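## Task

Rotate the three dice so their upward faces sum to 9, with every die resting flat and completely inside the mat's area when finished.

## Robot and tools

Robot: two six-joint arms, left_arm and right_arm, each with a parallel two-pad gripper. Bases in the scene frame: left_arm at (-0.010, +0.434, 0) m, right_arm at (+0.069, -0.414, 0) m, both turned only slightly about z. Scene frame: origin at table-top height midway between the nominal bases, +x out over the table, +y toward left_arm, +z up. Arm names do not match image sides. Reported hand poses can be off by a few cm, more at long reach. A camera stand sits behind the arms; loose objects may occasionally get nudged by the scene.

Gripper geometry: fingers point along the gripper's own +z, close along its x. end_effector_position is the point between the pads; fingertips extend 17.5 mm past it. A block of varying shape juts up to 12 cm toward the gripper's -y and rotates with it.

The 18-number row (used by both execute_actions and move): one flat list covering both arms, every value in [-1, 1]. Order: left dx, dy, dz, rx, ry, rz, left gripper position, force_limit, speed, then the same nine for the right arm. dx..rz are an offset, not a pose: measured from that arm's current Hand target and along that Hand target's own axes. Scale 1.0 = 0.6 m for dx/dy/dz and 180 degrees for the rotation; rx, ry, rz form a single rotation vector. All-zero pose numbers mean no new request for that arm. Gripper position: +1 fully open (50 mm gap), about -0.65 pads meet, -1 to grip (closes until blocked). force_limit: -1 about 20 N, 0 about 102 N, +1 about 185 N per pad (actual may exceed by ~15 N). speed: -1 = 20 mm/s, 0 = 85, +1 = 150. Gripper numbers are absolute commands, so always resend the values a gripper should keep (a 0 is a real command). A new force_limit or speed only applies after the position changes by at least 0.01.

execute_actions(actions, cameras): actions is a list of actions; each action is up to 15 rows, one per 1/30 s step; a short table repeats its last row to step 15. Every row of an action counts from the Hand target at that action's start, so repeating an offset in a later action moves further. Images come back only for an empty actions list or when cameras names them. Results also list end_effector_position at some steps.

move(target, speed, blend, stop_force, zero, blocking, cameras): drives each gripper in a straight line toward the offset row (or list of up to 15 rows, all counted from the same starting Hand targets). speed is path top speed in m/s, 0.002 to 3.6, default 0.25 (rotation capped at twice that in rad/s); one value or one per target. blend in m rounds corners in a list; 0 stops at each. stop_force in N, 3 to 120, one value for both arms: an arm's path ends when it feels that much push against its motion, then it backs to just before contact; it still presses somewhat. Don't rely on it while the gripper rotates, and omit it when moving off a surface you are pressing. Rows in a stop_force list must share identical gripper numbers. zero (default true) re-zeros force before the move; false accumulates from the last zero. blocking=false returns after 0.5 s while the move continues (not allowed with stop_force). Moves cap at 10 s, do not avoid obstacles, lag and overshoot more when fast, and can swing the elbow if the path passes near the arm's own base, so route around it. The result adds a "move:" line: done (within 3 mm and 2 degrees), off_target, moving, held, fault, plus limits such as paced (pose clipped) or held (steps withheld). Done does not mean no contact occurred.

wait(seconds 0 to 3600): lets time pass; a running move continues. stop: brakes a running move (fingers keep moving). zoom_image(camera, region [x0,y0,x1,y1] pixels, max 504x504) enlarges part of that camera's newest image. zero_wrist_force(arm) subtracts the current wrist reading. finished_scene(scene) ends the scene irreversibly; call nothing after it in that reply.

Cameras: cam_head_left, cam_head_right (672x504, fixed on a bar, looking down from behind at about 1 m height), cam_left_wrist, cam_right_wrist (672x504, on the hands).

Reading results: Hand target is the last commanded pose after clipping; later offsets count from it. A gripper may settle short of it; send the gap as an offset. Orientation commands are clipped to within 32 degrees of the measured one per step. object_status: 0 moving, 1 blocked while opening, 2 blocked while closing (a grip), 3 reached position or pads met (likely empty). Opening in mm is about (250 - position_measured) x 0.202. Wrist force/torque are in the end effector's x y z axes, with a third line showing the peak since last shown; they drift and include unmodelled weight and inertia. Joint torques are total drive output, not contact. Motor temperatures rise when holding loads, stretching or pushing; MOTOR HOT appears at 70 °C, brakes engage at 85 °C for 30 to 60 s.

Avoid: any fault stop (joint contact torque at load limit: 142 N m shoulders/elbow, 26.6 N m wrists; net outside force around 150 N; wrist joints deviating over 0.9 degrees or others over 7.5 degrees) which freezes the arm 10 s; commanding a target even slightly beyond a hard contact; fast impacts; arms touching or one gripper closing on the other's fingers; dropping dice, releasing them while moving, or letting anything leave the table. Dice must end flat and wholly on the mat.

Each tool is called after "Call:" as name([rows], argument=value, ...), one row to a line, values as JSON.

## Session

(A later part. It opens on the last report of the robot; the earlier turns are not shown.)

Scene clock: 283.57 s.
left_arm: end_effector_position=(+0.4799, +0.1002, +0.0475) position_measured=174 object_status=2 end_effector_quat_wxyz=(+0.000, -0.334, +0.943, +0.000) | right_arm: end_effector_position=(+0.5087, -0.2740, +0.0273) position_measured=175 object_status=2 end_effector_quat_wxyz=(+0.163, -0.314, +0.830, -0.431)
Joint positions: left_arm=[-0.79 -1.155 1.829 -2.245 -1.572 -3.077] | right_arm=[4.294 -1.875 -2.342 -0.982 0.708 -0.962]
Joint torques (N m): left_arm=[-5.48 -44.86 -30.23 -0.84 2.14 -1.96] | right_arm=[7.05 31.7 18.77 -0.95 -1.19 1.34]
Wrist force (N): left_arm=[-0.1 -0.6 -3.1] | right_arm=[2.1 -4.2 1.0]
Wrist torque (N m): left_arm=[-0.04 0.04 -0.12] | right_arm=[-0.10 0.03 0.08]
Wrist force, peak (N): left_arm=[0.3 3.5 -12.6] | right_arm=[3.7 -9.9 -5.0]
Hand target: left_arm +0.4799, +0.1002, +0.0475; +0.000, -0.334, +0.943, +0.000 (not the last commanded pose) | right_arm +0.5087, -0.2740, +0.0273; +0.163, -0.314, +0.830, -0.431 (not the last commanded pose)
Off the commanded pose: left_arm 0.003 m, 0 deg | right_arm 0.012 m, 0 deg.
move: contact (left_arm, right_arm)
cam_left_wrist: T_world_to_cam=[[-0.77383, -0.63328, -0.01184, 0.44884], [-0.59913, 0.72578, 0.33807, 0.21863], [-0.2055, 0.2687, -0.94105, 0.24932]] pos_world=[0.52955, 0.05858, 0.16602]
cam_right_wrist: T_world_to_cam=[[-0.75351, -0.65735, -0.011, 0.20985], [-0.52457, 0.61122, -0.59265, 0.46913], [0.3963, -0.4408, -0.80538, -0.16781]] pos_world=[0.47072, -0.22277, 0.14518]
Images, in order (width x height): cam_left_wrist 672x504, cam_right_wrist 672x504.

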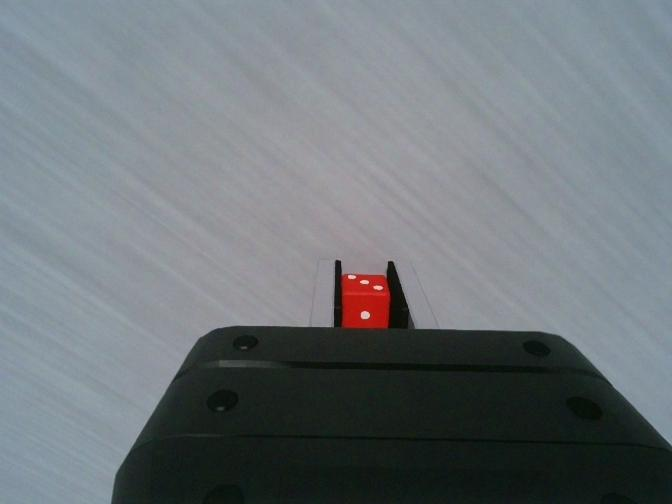

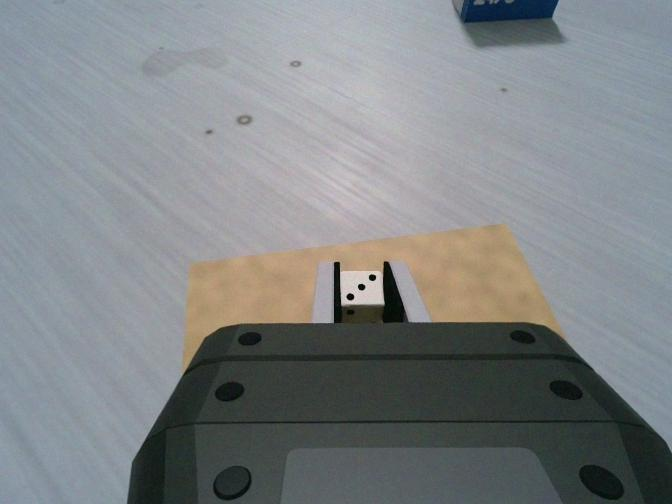

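Call:
move([
  [0,0,0,0,0,0,0.99,-0.9,-1,0,0,0,0,0,0,0.99,-0.9,-1],
  [0,0,-0.1667,0,0,0,0.99,-0.9,-1,0,0,-0.2,0,0,0,0.99,-0.9,-1],
], speed=0.15, cameras=["cam_right_wrist","cam_left_wrist"])

Call:
zoom_image(camera="cam_right_wrist", region=[230, 150, 430, 330])

Scene clock: 295.97 s.
left_arm: end_effector_position=(+0.4799, +0.1002, +0.1475) position_measured=4 object_status=3 end_effector_quat_wxyz=(+0.000, -0.334, +0.943, +0.000) | right_arm: end_effector_position=(+0.4436, -0.2004, +0.0961) position_measured=4 object_status=3 end_effector_quat_wxyz=(+0.163, -0.314, +0.830, -0.431)
Joint positions: left_arm=[-0.79 -1.281 1.71 -2 -1.572 -3.076] | right_arm=[4.506 -1.719 -2.203 -1.463 0.825 -0.706]
Joint torques (N m): left_arm=[5.53 -33.02 -21.85 -2.26 2.03 2.67] | right_arm=[7.83 22.86 25.62 -1.76 -1.64 1.41]
Wrist force (N): left_arm=[-0.2 0.0 -0.2] | right_arm=[1.5 -2.4 0.9]
Wrist torque (N m): left_arm=[-0.02 0.05 -0.13] | right_arm=[-0.07 0.04 0.29]
Wrist force, peak (N): left_arm=[-0.3 -0.5 -3.3] | right_arm=[2.1 -4.5 0.6]
Hand target: left_arm +0.4799, +0.1002, +0.1475; +0.000, -0.334, +0.943, +0.000 | right_arm +0.4436, -0.2004, +0.0962; +0.163, -0.314, +0.830, -0.431
Off the commanded pose: left_arm 0.000 m, 0 deg | right_arm 0.000 m, 0 deg.
move: done
cam_left_wrist: T_world_to_cam=[[-0.77383, -0.63328, -0.01185, 0.45017], [-0.59916, 0.72582, 0.33791, 0.18487], [-0.20539, 0.26859, -0.9411, 0.34338]] pos_world=[0.52965, 0.05868, 0.26602]
cam_right_wrist: T_world_to_cam=[[-0.75351, -0.65735, -0.011, 0.20987], [-0.52459, 0.61125, -0.59261, 0.43089], [0.39627, -0.44076, -0.80542, -0.0541]] pos_world=[0.40562, -0.14927, 0.21408]
Images, in order (width x height): cam_left_wrist 672x504, cam_right_wrist 672x504.

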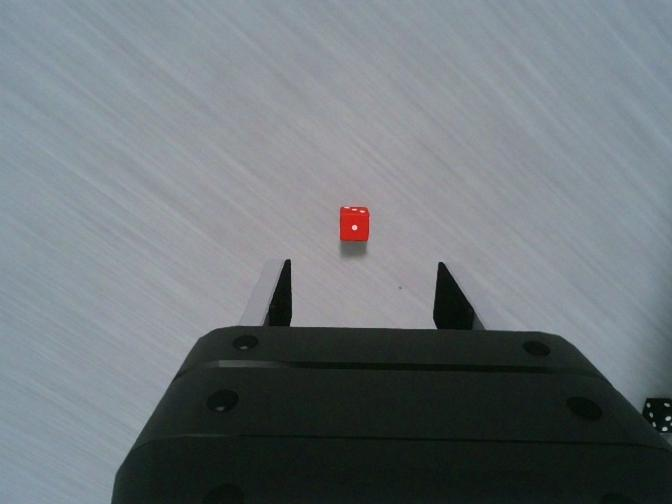

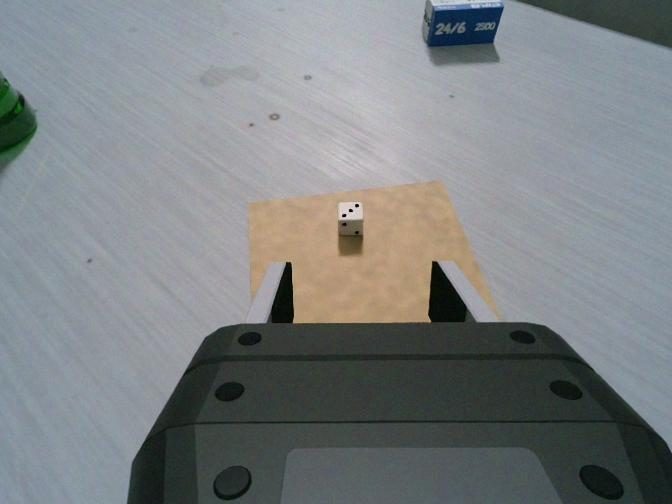

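Scaled by 2.520 from the camera's image (finer frame: 960x720).

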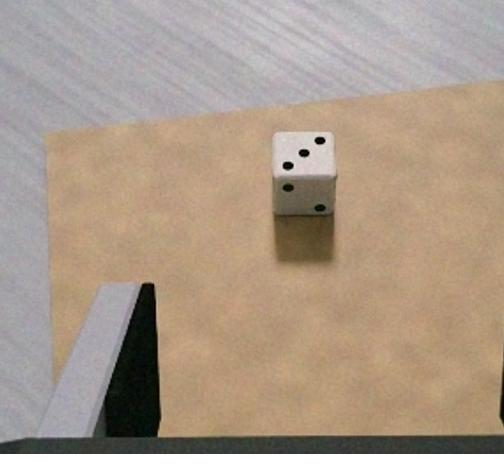

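Call:
move(target=[-0.294,0.3622,-0.1667,0,0,0,0.99,-0.9,-1,-0.4008,0.1873,-0.2792,-0.3056,0.0067,0.0128,0.99,-0.9,-1], speed=0.3, cameras=["cam_right_wrist"])

Call:
zoom_image(camera="cam_right_wrist", region=[270, 190, 450, 340])

Scene clock: 313.30 s.
left_arm: end_effector_position=(+0.4802, +0.3801, +0.2475) position_measured=4 object_status=3 end_effector_quat_wxyz=(+0.000, -0.334, +0.943, +0.000) | right_arm: end_effector_position=(+0.4901, +0.1099, +0.1004) position_measured=4 object_status=3 end_effector_quat_wxyz=(+0.000, -0.334, +0.943, +0.000) end_effector_velocity=(+0.000, +0.001, +0.000) end_effector_angular_velocity=(+0.004, +0.004, -0.001)
Joint positions: left_arm=[-0.348 -1.591 1.798 -1.778 -1.571 -2.635] | right_arm=[4.281 -2.082 -1.519 -1.112 1.572 -1.159]
Joint velocities: left_arm=[within noise] | right_arm=[-0.001 -0.002 0.004 0 0.006 0]
Joint torques (N m): left_arm=[6.29 -14.19 -15.77 -4.35 -2.85 0.63] | right_arm=[4.29 36.02 29.93 1.11 2.14 0.88]
Wrist force (N): left_arm=[-0.1 0.2 -0.3] | right_arm=[1.3 -0.1 0.6]
Wrist torque (N m): left_arm=[-0.02 0.05 -0.02] | right_arm=[-0.09 0.01 -0.05]
Wrist force, peak (N): left_arm=[-1.5 2.1 -1.0] | right_arm=[3.4 -2.5 2.3]
Hand target: left_arm +0.4802, +0.3801, +0.2474; +0.000, -0.334, +0.943, +0.000 | right_arm +0.4900, +0.1100, +0.1003; +0.000, -0.334, +0.943, +0.000
Off the commanded pose: left_arm 0.000 m, 0 deg | right_arm 0.000 m, 0 deg.
move: done
cam_right_wrist: T_world_to_cam=[[-0.78537, -0.61902, -0.00034, 0.45927], [-0.58659, 0.74406, 0.31982, 0.19231], [-0.19773, 0.25138, -0.94748, 0.29699]] pos_world=[0.53223, 0.06656, 0.22004]

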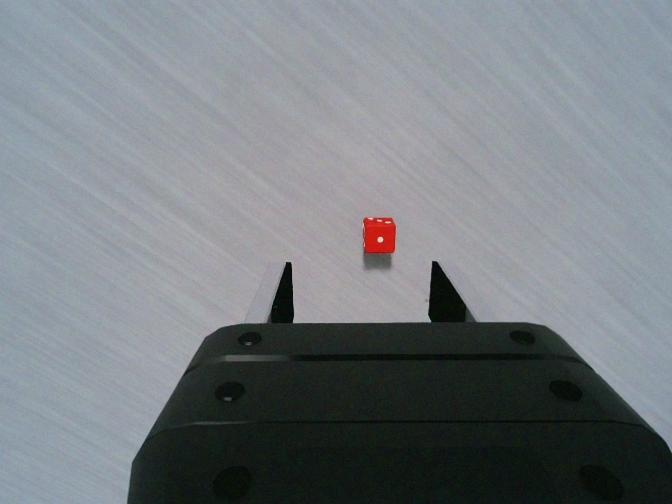

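Scaled by 2.800 from the camera's image (finer frame: 960x720).

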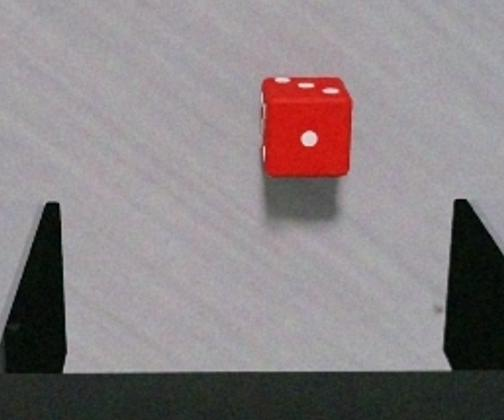

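Call:
move(target=[0,0,0,0,0,0,0.99,-0.9,-1,0.0217,0.005,0.109,0,0,0,0.99,-0.9,-1], speed=0.15, cameras=["cam_right_wrist"])

Call:
move(target=[0,0,0,0,0,0,0.99,-0.9,-1,0,0,0.0245,0,0,0,0.99,-0.9,-1], speed=0.015, stop_force=4, cameras=["cam_right_wrist"])

Scene clock: 323.27 s.
left_arm: end_effector_position=(+0.4802, +0.3801, +0.2474) position_measured=4 object_status=3 end_effector_quat_wxyz=(+0.000, -0.334, +0.943, +0.000) | right_arm: end_effector_position=(+0.4779, +0.1042, +0.0350) position_measured=4 object_status=3 end_effector_quat_wxyz=(+0.000, -0.334, +0.943, +0.000)
Joint positions: left_arm=[-0.348 -1.591 1.799 -1.778 -1.571 -2.635] | right_arm=[4.294 -2.136 -1.624 -0.953 1.572 -1.146]
Joint torques (N m): left_arm=[6.06 -12.74 -15.52 -2.66 -2.86 2.51] | right_arm=[-7.2 41.32 16.03 4.71 -0.49 -1.3]
Wrist force (N): left_arm=[0.0 0.1 -0.3] | right_arm=[1.5 -0.1 0.8]
Wrist torque (N m): left_arm=[-0.03 0.04 -0.02] | right_arm=[-0.05 -0.03 -0.02]
Wrist force, peak (N): left_arm=[0.0 0.2 -0.7] | right_arm=[2.0 -0.1 3.2]
Hand target: left_arm +0.4802, +0.3801, +0.2474; +0.000, -0.334, +0.943, +0.000 | right_arm +0.4779, +0.1042, +0.0349; +0.000, -0.334, +0.943, +0.000
Off the commanded pose: left_arm 0.000 m, 0 deg | right_arm 0.000 m, 0 deg.
move: done
cam_right_wrist: T_world_to_cam=[[-0.78527, -0.61916, -0.00021, 0.44616], [-0.58663, 0.7439, 0.32012, 0.21035], [-0.19805, 0.25151, -0.94738, 0.23421]] pos_world=[0.52013, 0.06086, 0.15464]

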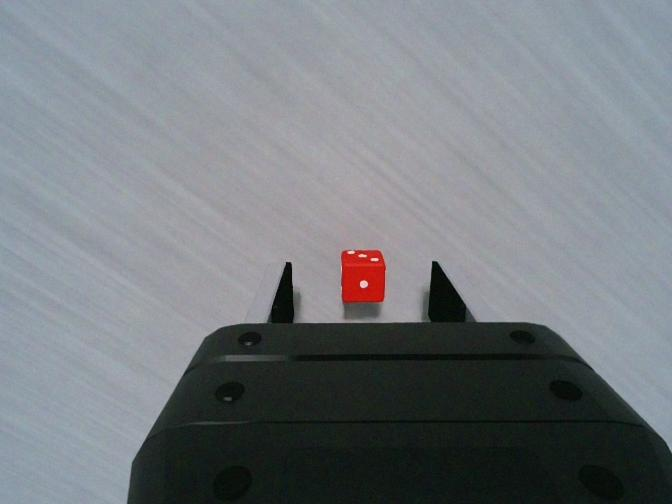

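Scene clock: 325.30 s.
left_arm: end_effector_position=(+0.4802, +0.3801, +0.2474) position_measured=4 object_status=3 end_effector_quat_wxyz=(+0.000, -0.334, +0.943, +0.000) | right_arm: end_effector_position=(+0.4779, +0.1042, +0.0202) position_measured=4 object_status=3 end_effector_quat_wxyz=(+0.000, -0.334, +0.943, +0.000)
Joint positions: left_arm=[-0.348 -1.591 1.799 -1.778 -1.571 -2.635] | right_arm=[4.294 -2.157 -1.635 -0.921 1.572 -1.146]
Joint torques (N m): left_arm=[6.74 -12.9 -15.61 -2.7 -2.93 2.36] | right_arm=[0.3 53.33 27.82 0.06 -1.88 1.21]
Wrist force (N): left_arm=[0.0 0.2 -0.2] | right_arm=[1.2 -0.2 0.6]
Wrist torque (N m): left_arm=[-0.01 0.04 -0.02] | right_arm=[-0.07 0.03 -0.01]
Wrist force, peak (N): left_arm=[0.1 0.2 -0.7] | right_arm=[1.7 -0.2 0.9]
Hand target: left_arm +0.4802, +0.3801, +0.2474; +0.000, -0.334, +0.943, +0.000 | right_arm +0.4779, +0.1042, +0.0202; +0.000, -0.334, +0.943, +0.000
Off the commanded pose: left_arm 0.000 m, 0 deg | right_arm 0.000 m, 0 deg.
move: done
cam_right_wrist: T_world_to_cam=[[-0.78536, -0.61903, -0.00024, 0.4462], [-0.58654, 0.74401, 0.32004, 0.21504], [-0.19793, 0.25149, -0.94741, 0.22013]] pos_world=[0.52013, 0.06086, 0.13984]

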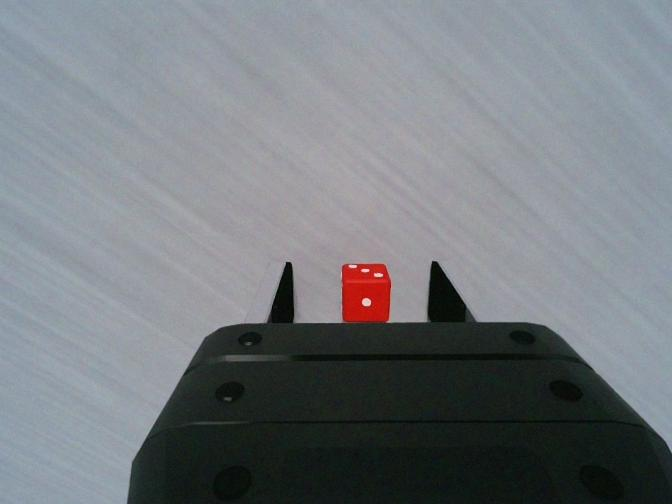

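Call:
move(target=[0,0,0,0,0,0,0.99,-0.9,-1,0,0,0.018,0,0,0,0.99,-0.9,-1], speed=0.008, stop_force=4, cameras=["cam_right_wrist"])

Scene clock: 330.13 s.
left_arm: end_effector_position=(+0.4802, +0.3801, +0.2474) position_measured=4 object_status=3 end_effector_quat_wxyz=(+0.000, -0.334, +0.943, +0.000) | right_arm: end_effector_position=(+0.4780, +0.1042, +0.0186) position_measured=4 object_status=3 end_effector_quat_wxyz=(+0.000, -0.334, +0.943, +0.001)
Joint positions: left_arm=[-0.348 -1.591 1.799 -1.778 -1.571 -2.635] | right_arm=[4.294 -2.159 -1.636 -0.917 1.572 -1.146]
Joint torques (N m): left_arm=[6.65 -13.8 -15.64 -2.8 -2.89 2.37] | right_arm=[7.85 49.99 23.49 -0.53 -1.77 1.27]
Wrist force (N): left_arm=[0.0 0.1 -0.4] | right_arm=[0.4 0.7 -4.9]
Wrist torque (N m): left_arm=[-0.04 0.04 -0.02] | right_arm=[-0.10 -0.21 -0.02]
Wrist force, peak (N): left_arm=[0.1 0.2 -0.6] | right_arm=[4.4 -1.9 -14.0]
Hand target: left_arm +0.4802, +0.3801, +0.2474; +0.000, -0.334, +0.943, +0.000 | right_arm +0.4780, +0.1043, +0.0186; +0.000, -0.334, +0.943, +0.001 (not the last commanded pose)
Off the commanded pose: left_arm 0.000 m, 0 deg | right_arm 0.009 m, 0 deg.
move: contact (right_arm)
cam_right_wrist: T_world_to_cam=[[-0.78529, -0.61912, -0.00035, 0.44618], [-0.58663, 0.7439, 0.32014, 0.21559], [-0.19795, 0.25161, -0.94737, 0.21861]] pos_world=[0.52013, 0.06086, 0.13824]

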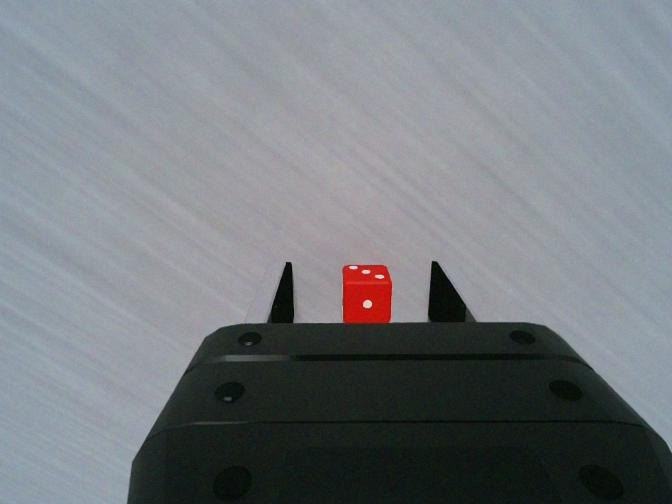

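Call:
move([
  [0,0,0,0,0,0,0.99,-0.9,-1,0,-0.0033,-0.005,0,0,0,0.99,-0.9,-1],
  [0,0,0,0,0,0,0.99,-0.9,-1,0,-0.0033,-0.005,0,0,0,-1,-0.9,-1],
  [0,0,0,0,0,0,0.99,-0.9,-1,0,-0.0033,-0.1,0,0,0,-1,-0.9,-1],
  [0,0,0,0,0,0,0.99,-0.9,-1,0.3315,-0.4577,-0.044,0,0,0,-1,-0.9,-1],
], blend=[0,0,0.02,0], speed=[0.05,0.05,0.1,0.25], cameras=["cam_right_wrist"])

Call:
move(target=[0,0,0,0,0,0,0.99,-0.9,-1,0,0,0.045,0,0,0,-1,-0.9,-1], speed=0.01, stop_force=3, cameras=["cam_right_wrist"])

Scene clock: 354.93 s.
left_arm: end_effector_position=(+0.4802, +0.3801, +0.2474) position_measured=4 object_status=3 end_effector_quat_wxyz=(+0.000, -0.334, +0.943, +0.000) | right_arm: end_effector_position=(+0.4963, -0.2342, +0.0447) position_measured=174 object_status=2 end_effector_quat_wxyz=(+0.000, -0.334, +0.943, +0.001)
Joint positions: left_arm=[-0.348 -1.591 1.799 -1.778 -1.571 -2.635] | right_arm=[3.878 -1.732 -2.198 -0.782 1.572 -1.562]
Joint torques (N m): left_arm=[6.74 -13.54 -16.04 -2.89 -2.92 2.35] | right_arm=[-6.42 25.28 13.9 0.58 2.09 -0.91]
Wrist force (N): left_arm=[0.1 0.2 -0.2] | right_arm=[1.2 -0.2 0.5]
Wrist torque (N m): left_arm=[-0.02 0.03 -0.02] | right_arm=[-0.05 0.02 -0.05]
Wrist force, peak (N): left_arm=[0.4 0.1 -0.6] | right_arm=[3.9 -4.0 0.9]
Hand target: left_arm +0.4802, +0.3801, +0.2474; +0.000, -0.334, +0.943, +0.000 | right_arm +0.4962, -0.2344, +0.0447; +0.000, -0.334, +0.943, +0.001
Off the commanded pose: left_arm 0.000 m, 0 deg | right_arm 0.000 m, 0 deg.
move: done
cam_right_wrist: T_world_to_cam=[[-0.78542, -0.61896, -0.00051, 0.25113], [-0.58652, 0.744, 0.3201, 0.46976], [-0.19775, 0.25171, -0.94739, 0.33205]] pos_world=[0.53843, -0.27764, 0.16434]

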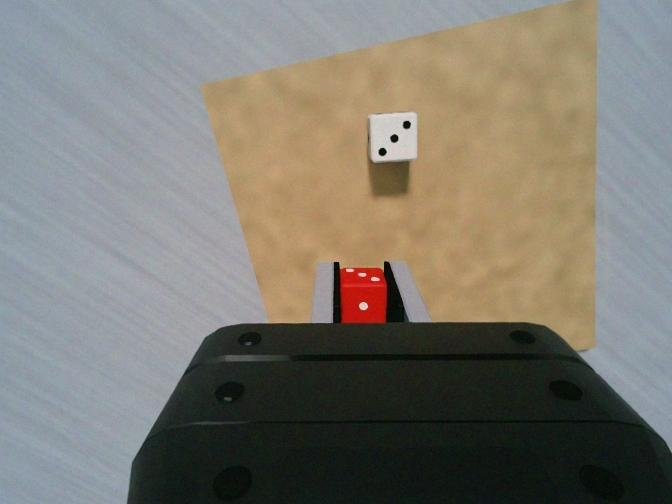

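Scene clock: 357.93 s.
left_arm: end_effector_position=(+0.4802, +0.3801, +0.2474) position_measured=4 object_status=3 end_effector_quat_wxyz=(+0.000, -0.334, +0.943, +0.000) | right_arm: end_effector_position=(+0.4962, -0.2344, +0.0247) position_measured=174 object_status=2 end_effector_quat_wxyz=(+0.000, -0.334, +0.943, +0.001)
Joint positions: left_arm=[-0.348 -1.591 1.799 -1.778 -1.571 -2.635] | right_arm=[3.877 -1.775 -2.218 -0.72 1.572 -1.562]
Joint torques (N m): left_arm=[6.46 -13.9 -16.05 -3.01 -2.84 2.41] | right_arm=[1.66 34.21 23.87 0.1 0.54 0.94]
Wrist force (N): left_arm=[0.2 0.2 -0.2] | right_arm=[1.6 0.1 -1.3]
Wrist torque (N m): left_arm=[-0.03 0.01 -0.02] | right_arm=[0.00 -0.05 0.02]
Wrist force, peak (N): left_arm=[0.0 0.2 -0.5] | right_arm=[9.6 0.5 -21.0]
Hand target: left_arm +0.4802, +0.3801, +0.2474; +0.000, -0.334, +0.943, +0.000 | right_arm +0.4962, -0.2344, +0.0247; +0.000, -0.334, +0.943, +0.001 (not the last commanded pose)
Off the commanded pose: left_arm 0.000 m, 0 deg | right_arm 0.007 m, 0 deg.
move: contact (right_arm)
cam_right_wrist: T_world_to_cam=[[-0.78535, -0.61905, -0.00038, 0.25098], [-0.58655, 0.74393, 0.32021, 0.47622], [-0.19794, 0.2517, -0.94735, 0.31322]] pos_world=[0.53843, -0.27774, 0.14434]

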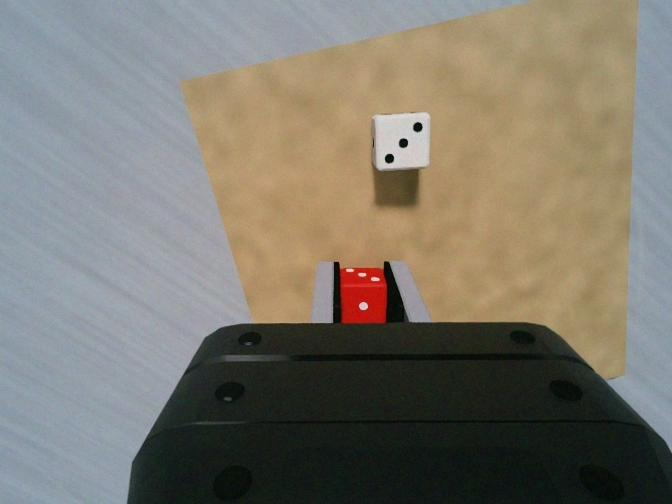

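Call:
move([
  [0,0,0,0,0,0,0.99,-0.9,-1,0,0,0,0,0,0,0.99,-0.9,-1],
  [0,0,0,0,0,0,0.99,-0.9,-1,0,0,-0.15,0,0,0,0.99,-0.9,-1],
  [0,0,0,0,0,0,0.99,-0.9,-1,0.0207,0.6635,-0.1255,0,0,-0.0139,0.99,-0.9,-1],
], blend=[0,0.03,0], speed=[0.1,0.15,0.3], cameras=["cam_right_wrist","cam_head_right"])

Call:
zoom_image(camera="cam_right_wrist", region=[270, 190, 450, 340])

Call:
zoom_image(camera="cam_head_right", region=[410, 250, 500, 330])

Scene clock: 374.20 s.
left_arm: end_effector_position=(+0.4802, +0.3801, +0.2474) position_measured=4 object_status=3 end_effector_quat_wxyz=(+0.000, -0.334, +0.943, +0.000) | right_arm: end_effector_position=(+0.2362, +0.0670, +0.1005) position_measured=4 object_status=3 end_effector_quat_wxyz=(+0.000, -0.354, +0.935, +0.000)
Joint positions: left_arm=[-0.348 -1.591 1.799 -1.778 -1.571 -2.635] | right_arm=[4.689 -1.734 -2.011 -0.968 1.572 -0.795]
Joint torques (N m): left_arm=[6.29 -14.19 -15.82 -3.08 -2.88 2.46] | right_arm=[7.44 21.49 27.62 5.46 -0.23 1.6]
Wrist force (N): left_arm=[-0.1 0.3 -0.4] | right_arm=[1.1 0.0 0.8]
Wrist torque (N m): left_arm=[-0.01 0.05 -0.02] | right_arm=[-0.03 0.05 0.11]
Wrist force, peak (N): left_arm=[0.0 0.3 -0.6] | right_arm=[1.4 5.7 1.2]
Hand target: left_arm +0.4802, +0.3801, +0.2474; +0.000, -0.334, +0.943, +0.000 | right_arm +0.2361, +0.0671, +0.1005; +0.000, -0.354, +0.935, +0.001
Off the commanded pose: left_arm 0.000 m, 0 deg | right_arm 0.000 m, 0 deg.
move: done
cam_right_wrist: T_world_to_cam=[[-0.75752, -0.65281, -0.00028, 0.22894], [-0.61857, 0.71765, 0.31992, 0.08457], [-0.20864, 0.24252, -0.94744, 0.26084]] pos_world=[0.28016, 0.0255, 0.22014]
Images, in order (width x height): cam_head_right 672x504, cam_right_wrist 672x504.

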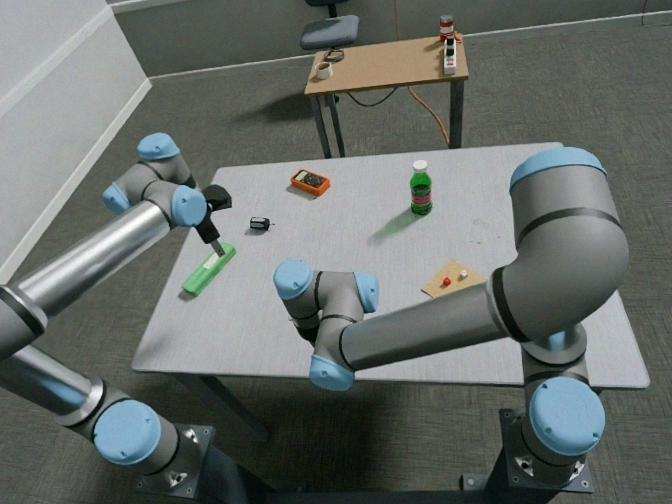

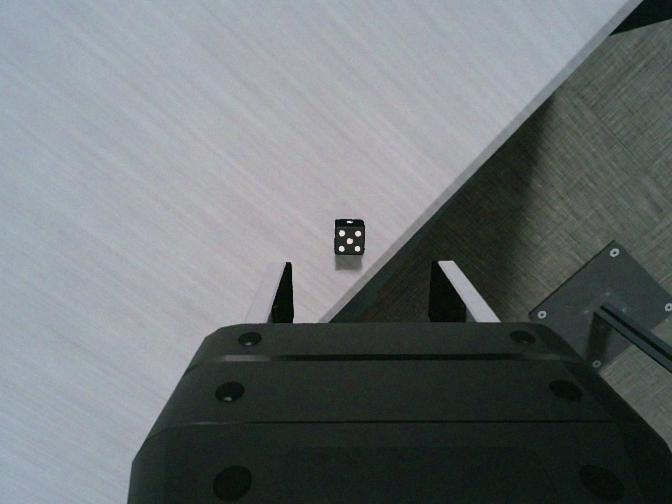

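Scaled by 2.800 from the camera's image (finer frame: 960x720).

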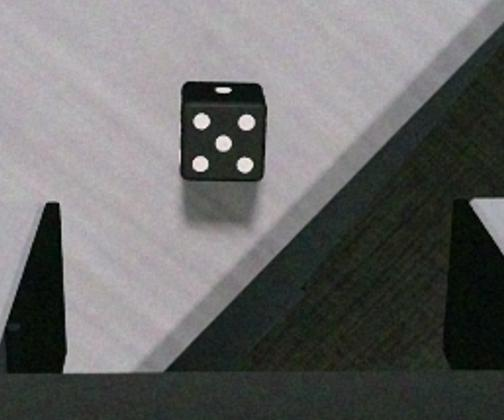

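Scaled by 5.600 from the camera's image (finer frame: 960x720).

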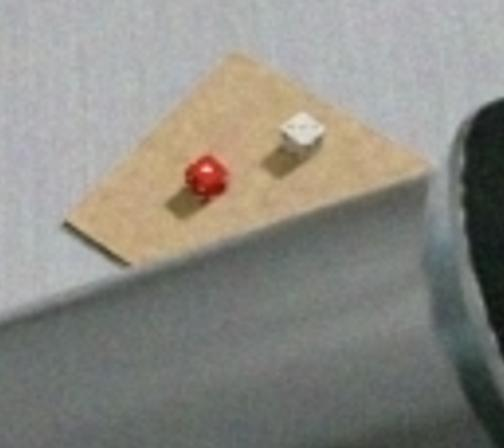

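Call:
move(target=[0,0,0,0,0,0,0.99,-0.9,-1,-0.0017,0.0017,0.109,0,0,0,0.99,-0.9,-1], speed=0.15)

Call:
move(target=[0,0,0,0,0,0,0.99,-0.9,-1,0,0,0.0225,0,0,0,0.99,-0.9,-1], speed=0.015, stop_force=4, cameras=["cam_right_wrist"])

Scene clock: 380.27 s.
left_arm: end_effector_position=(+0.4802, +0.3801, +0.2474) position_measured=4 object_status=3 end_effector_quat_wxyz=(+0.000, -0.334, +0.943, +0.000) | right_arm: end_effector_position=(+0.2361, +0.0686, +0.0352) position_measured=4 object_status=3 end_effector_quat_wxyz=(+0.000, -0.354, +0.935, +0.001)
Joint positions: left_arm=[-0.348 -1.591 1.799 -1.778 -1.571 -2.635] | right_arm=[4.689 -1.847 -2.079 -0.785 1.572 -0.795]
Joint torques (N m): left_arm=[6.59 -13.83 -16.5 -3.07 -2.91 2.41] | right_arm=[-2.91 24.09 15.79 5.53 1.39 -0.92]
Wrist force (N): left_arm=[0.3 0.2 -0.3] | right_arm=[1.3 0.1 0.7]
Wrist torque (N m): left_arm=[-0.02 -0.01 -0.02] | right_arm=[0.00 0.01 0.00]
Wrist force, peak (N): left_arm=[0.1 0.4 -0.5] | right_arm=[1.7 -0.2 3.2]
Hand target: left_arm +0.4802, +0.3801, +0.2474; +0.000, -0.334, +0.943, +0.000 | right_arm +0.2361, +0.0686, +0.0351; +0.000, -0.354, +0.935, +0.001
Off the commanded pose: left_arm 0.000 m, 0 deg | right_arm 0.000 m, 0 deg.
move: done

Scene clock: 382.20 s.
left_arm: end_effector_position=(+0.4802, +0.3801, +0.2474) position_measured=4 object_status=3 end_effector_quat_wxyz=(+0.000, -0.334, +0.943, +0.000) | right_arm: end_effector_position=(+0.2361, +0.0686, +0.0216) position_measured=4 object_status=3 end_effector_quat_wxyz=(+0.000, -0.354, +0.935, +0.001)
Joint positions: left_arm=[-0.348 -1.591 1.799 -1.778 -1.571 -2.635] | right_arm=[4.689 -1.874 -2.091 -0.747 1.572 -0.795]
Joint torques (N m): left_arm=[6.39 -14.08 -16.38 -3.23 -2.91 2.44] | right_arm=[-4.77 38.95 25.99 0.05 -1.13 0.65]
Wrist force (N): left_arm=[0.1 0.4 -0.3] | right_arm=[1.3 0.1 0.6]
Wrist torque (N m): left_arm=[0.01 0.02 -0.02] | right_arm=[-0.01 0.02 0.01]
Wrist force, peak (N): left_arm=[0.0 0.3 -0.4] | right_arm=[1.6 0.3 1.0]
Hand target: left_arm +0.4802, +0.3801, +0.2474; +0.000, -0.334, +0.943, +0.000 | right_arm +0.2361, +0.0686, +0.0216; +0.000, -0.354, +0.935, +0.001
Off the commanded pose: left_arm 0.000 m, 0 deg | right_arm 0.000 m, 0 deg.
move: done
cam_right_wrist: T_world_to_cam=[[-0.75757, -0.65275, -0.00046, 0.23006], [-0.61851, 0.7176, 0.32015, 0.10854], [-0.20865, 0.24283, -0.94737, 0.18565]] pos_world=[0.28016, 0.0272, 0.14124]

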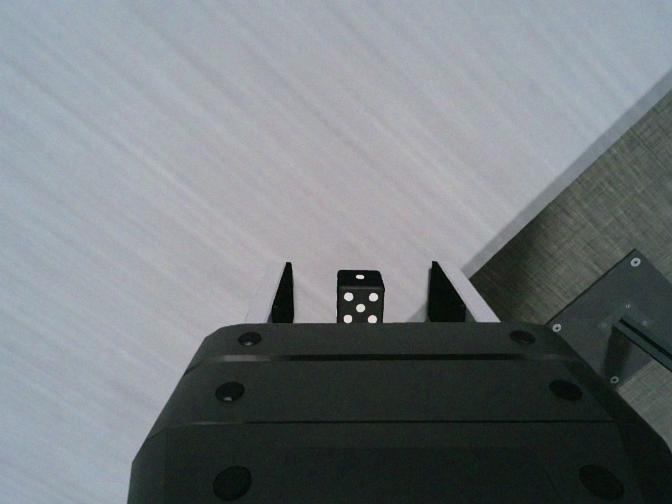

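Call:
move([
  [0,0,0,0,0,0,0.99,-0.9,-1,0,0,0,0,0,0,-1,-0.9,-1],
  [0,0,0,0,0,0,0.99,-0.9,-1,0,0,-0.1667,0,0,0,-1,-0.9,-1],
  [0,0,0,0,0,0,0.99,-0.9,-1,0.1085,-0.68,-0.1667,0,0,0,-1,-0.9,-1],
  [0,0,0,0,0,0,0.99,-0.9,-1,0.1085,-0.68,-0.0423,0,0,0,-1,-0.9,-1],
], blend=[0,0.04,0.02,0], speed=[0.05,0.15,0.3,0.15], cameras=["cam_right_wrist"])

Scene clock: 394.10 s.
left_arm: end_effector_position=(+0.4802, +0.3801, +0.2474) position_measured=4 object_status=3 end_effector_quat_wxyz=(+0.000, -0.334, +0.943, +0.000) | right_arm: end_effector_position=(+0.4578, -0.2801, +0.0466) position_measured=174 object_status=2 end_effector_quat_wxyz=(+0.000, -0.354, +0.935, +0.001)
Joint positions: left_arm=[-0.348 -1.591 1.799 -1.778 -1.571 -2.635] | right_arm=[3.85 -1.61 -2.332 -0.771 1.572 -1.634]
Joint torques (N m): left_arm=[6.37 -14.6 -16.89 -3.25 -2.92 2.4] | right_arm=[-8.43 11.82 13.85 5.58 -1.78 -0.93]
Wrist force (N): left_arm=[0.1 0.2 -0.5] | right_arm=[1.6 -0.4 0.8]
Wrist torque (N m): left_arm=[-0.03 0.03 -0.01] | right_arm=[-0.11 -0.02 0.11]
Wrist force, peak (N): left_arm=[-0.1 0.2 -0.6] | right_arm=[2.7 -5.0 -0.7]
Hand target: left_arm +0.4802, +0.3801, +0.2474; +0.000, -0.334, +0.943, +0.000 | right_arm +0.4578, -0.2801, +0.0465; +0.000, -0.354, +0.935, +0.001
Off the commanded pose: left_arm 0.000 m, 0 deg | right_arm 0.000 m, 0 deg.
move: done
cam_right_wrist: T_world_to_cam=[[-0.75754, -0.65279, -0.00033, 0.17022], [-0.61851, 0.7176, 0.32015, 0.4879], [-0.20875, 0.24273, -0.94737, 0.34029]] pos_world=[0.50176, -0.3216, 0.16624]

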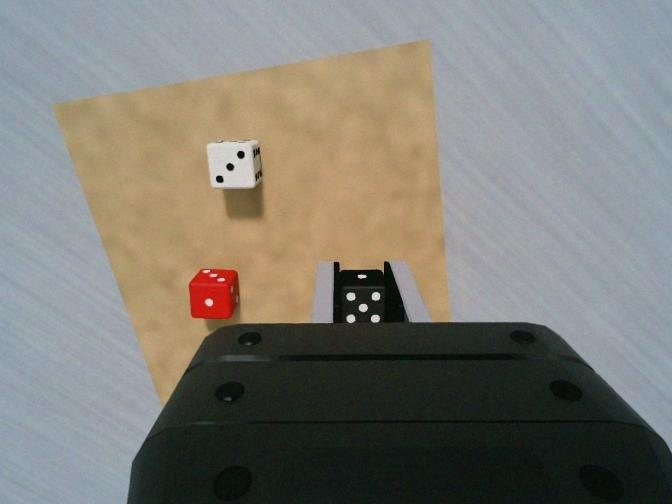

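Call:
move(target=[0,0,0,0,0,0,0.99,-0.9,-1,0,0,0.045,0,0,0,-1,-0.9,-1], speed=0.01, stop_force=3)

Call:
move([
  [0,0,0,0,0,0,0.99,-0.9,-1,0,0,0,0,0,0,0.3,-0.9,-1],
  [0,0,0,0,0,0,0.99,-0.9,-1,0,0,-0.2,0,0,0,0.3,-0.9,-1],
  [0,0,0,0,0,0,0.99,-0.9,-1,0.25,0.3,-0.3,0,0,0,0.3,-0.9,-1],
], blend=[0,0.03,0], speed=[0.1,0.15,0.25], cameras=["cam_right_wrist","cam_head_right","cam_head_left"])

Call:
zoom_image(camera="cam_head_right", region=[410, 250, 500, 330])

Call:
zoom_image(camera="cam_head_left", region=[395, 245, 485, 325])

Scene clock: 403.90 s.
left_arm: end_effector_position=(+0.4802, +0.3801, +0.2474) position_measured=4 object_status=3 end_effector_quat_wxyz=(+0.000, -0.334, +0.943, +0.000) | right_arm: end_effector_position=(+0.4577, -0.2801, +0.0252) position_measured=174 object_status=2 end_effector_quat_wxyz=(+0.000, -0.354, +0.935, +0.001)
Joint positions: left_arm=[-0.348 -1.591 1.799 -1.778 -1.571 -2.635] | right_arm=[3.85 -1.662 -2.356 -0.694 1.572 -1.634]
Joint torques (N m): left_arm=[6.43 -14.85 -16.89 -3.32 -2.86 2.38] | right_arm=[7.48 28.63 23.05 -0.02 -0.62 1.35]
Wrist force (N): left_arm=[0.0 0.3 -0.3] | right_arm=[1.6 0.7 -2.4]
Wrist torque (N m): left_arm=[-0.01 0.04 -0.02] | right_arm=[-0.07 0.03 0.12]
Wrist force, peak (N): left_arm=[0.1 0.4 -0.5] | right_arm=[11.2 1.4 -24.7]
Hand target: left_arm +0.4802, +0.3801, +0.2474; +0.000, -0.334, +0.943, +0.000 | right_arm +0.4577, -0.2801, +0.0252; +0.000, -0.354, +0.935, +0.001 (not the last commanded pose)
Off the commanded pose: left_arm 0.000 m, 0 deg | right_arm 0.006 m, 0 deg.
move: contact (right_arm)

Scene clock: 407.10 s.
left_arm: end_effector_position=(+0.4802, +0.3801, +0.2474) position_measured=4 object_status=3 end_effector_quat_wxyz=(+0.000, -0.334, +0.943, +0.000) | right_arm: end_effector_position=(+0.2263, -0.2447, +0.2054) position_measured=107 object_status=3 end_effector_quat_wxyz=(+0.000, -0.354, +0.935, +0.001)
Joint positions: left_arm=[-0.348 -1.591 1.799 -1.778 -1.571 -2.635] | right_arm=[4.623 -0.778 -2.354 -1.579 1.572 -0.861]
Joint torques (N m): left_arm=[6.88 -15.31 -17.33 -3.27 -2.82 2.37] | right_arm=[9.4 3.07 18.79 0.02 2 1.75]
Wrist force (N): left_arm=[0.0 0.0 -0.4] | right_arm=[1.6 0.1 0.2]
Wrist torque (N m): left_arm=[-0.05 0.05 -0.02] | right_arm=[-0.02 -0.01 -0.07]
Wrist force, peak (N): left_arm=[0.0 0.2 -0.6] | right_arm=[3.5 2.5 -0.6]
Hand target: left_arm +0.4802, +0.3801, +0.2474; +0.000, -0.334, +0.943, +0.000 | right_arm +0.2263, -0.2448, +0.2054; +0.000, -0.354, +0.935, +0.001
Off the commanded pose: left_arm 0.000 m, 0 deg | right_arm 0.000 m, 0 deg.
move: done
cam_right_wrist: T_world_to_cam=[[-0.7576, -0.65272, -0.00059, 0.01821], [-0.61847, 0.71757, 0.32029, 0.26847], [-0.20864, 0.24302, -0.94732, 0.43387]] pos_world=[0.27036, -0.2862, 0.32504]
Images, in order (width x height): cam_head_left 672x504, cam_head_right 672x504, cam_right_wrist 672x504.

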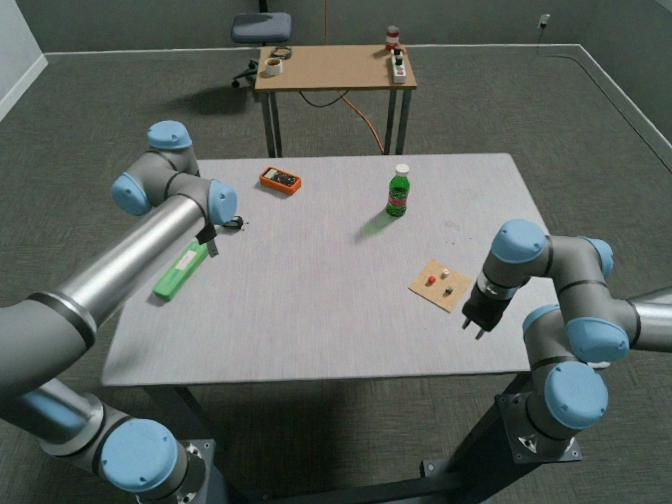

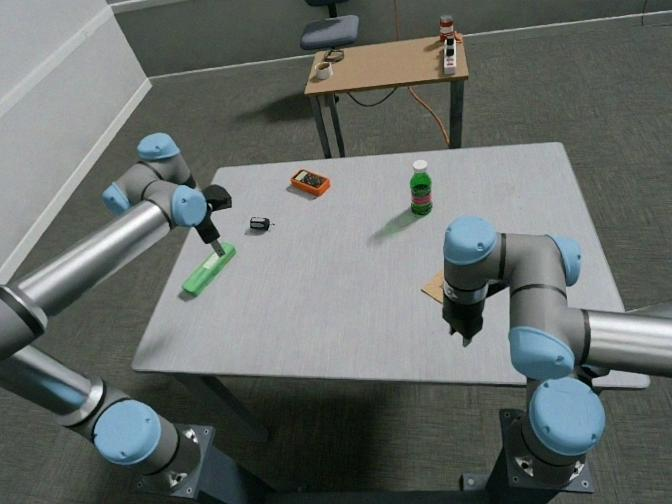

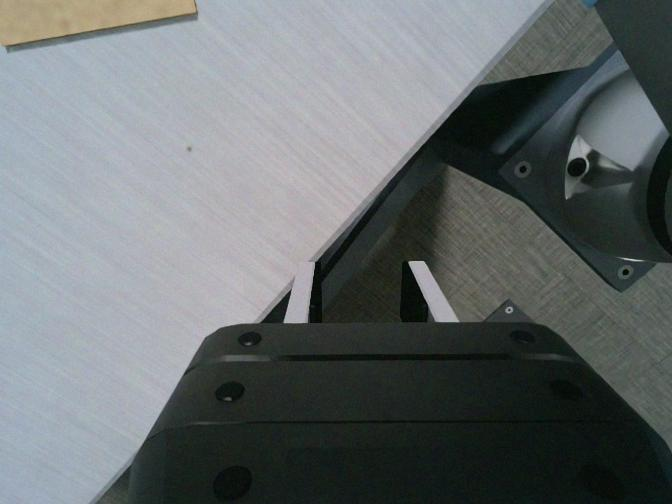

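Scaled by 5.600 from the camera's image (finer frame: 960x720).

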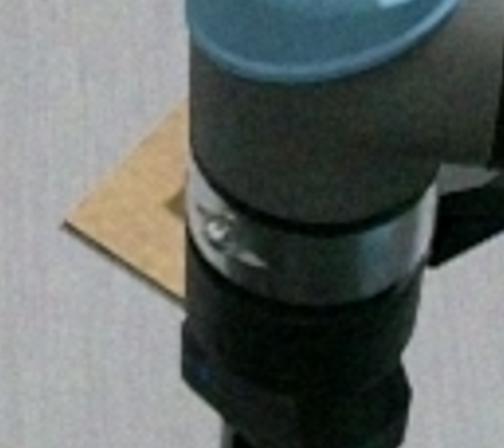

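Scaled by 5.600 from the camera's image (finer frame: 960x720).

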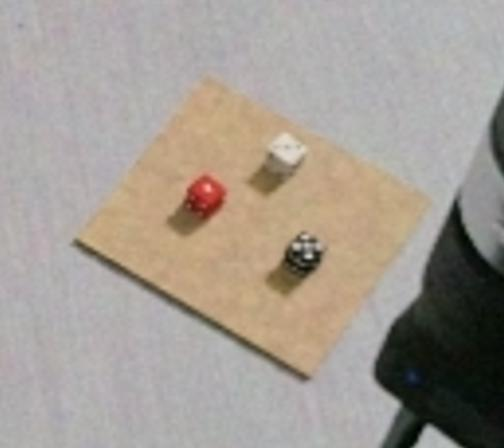

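All three dice are on the mat, flat, and show 3, 1 and 5, which adds up to 9.

Call:
finished_scene(scene=2)

The scene is finished: the task was done.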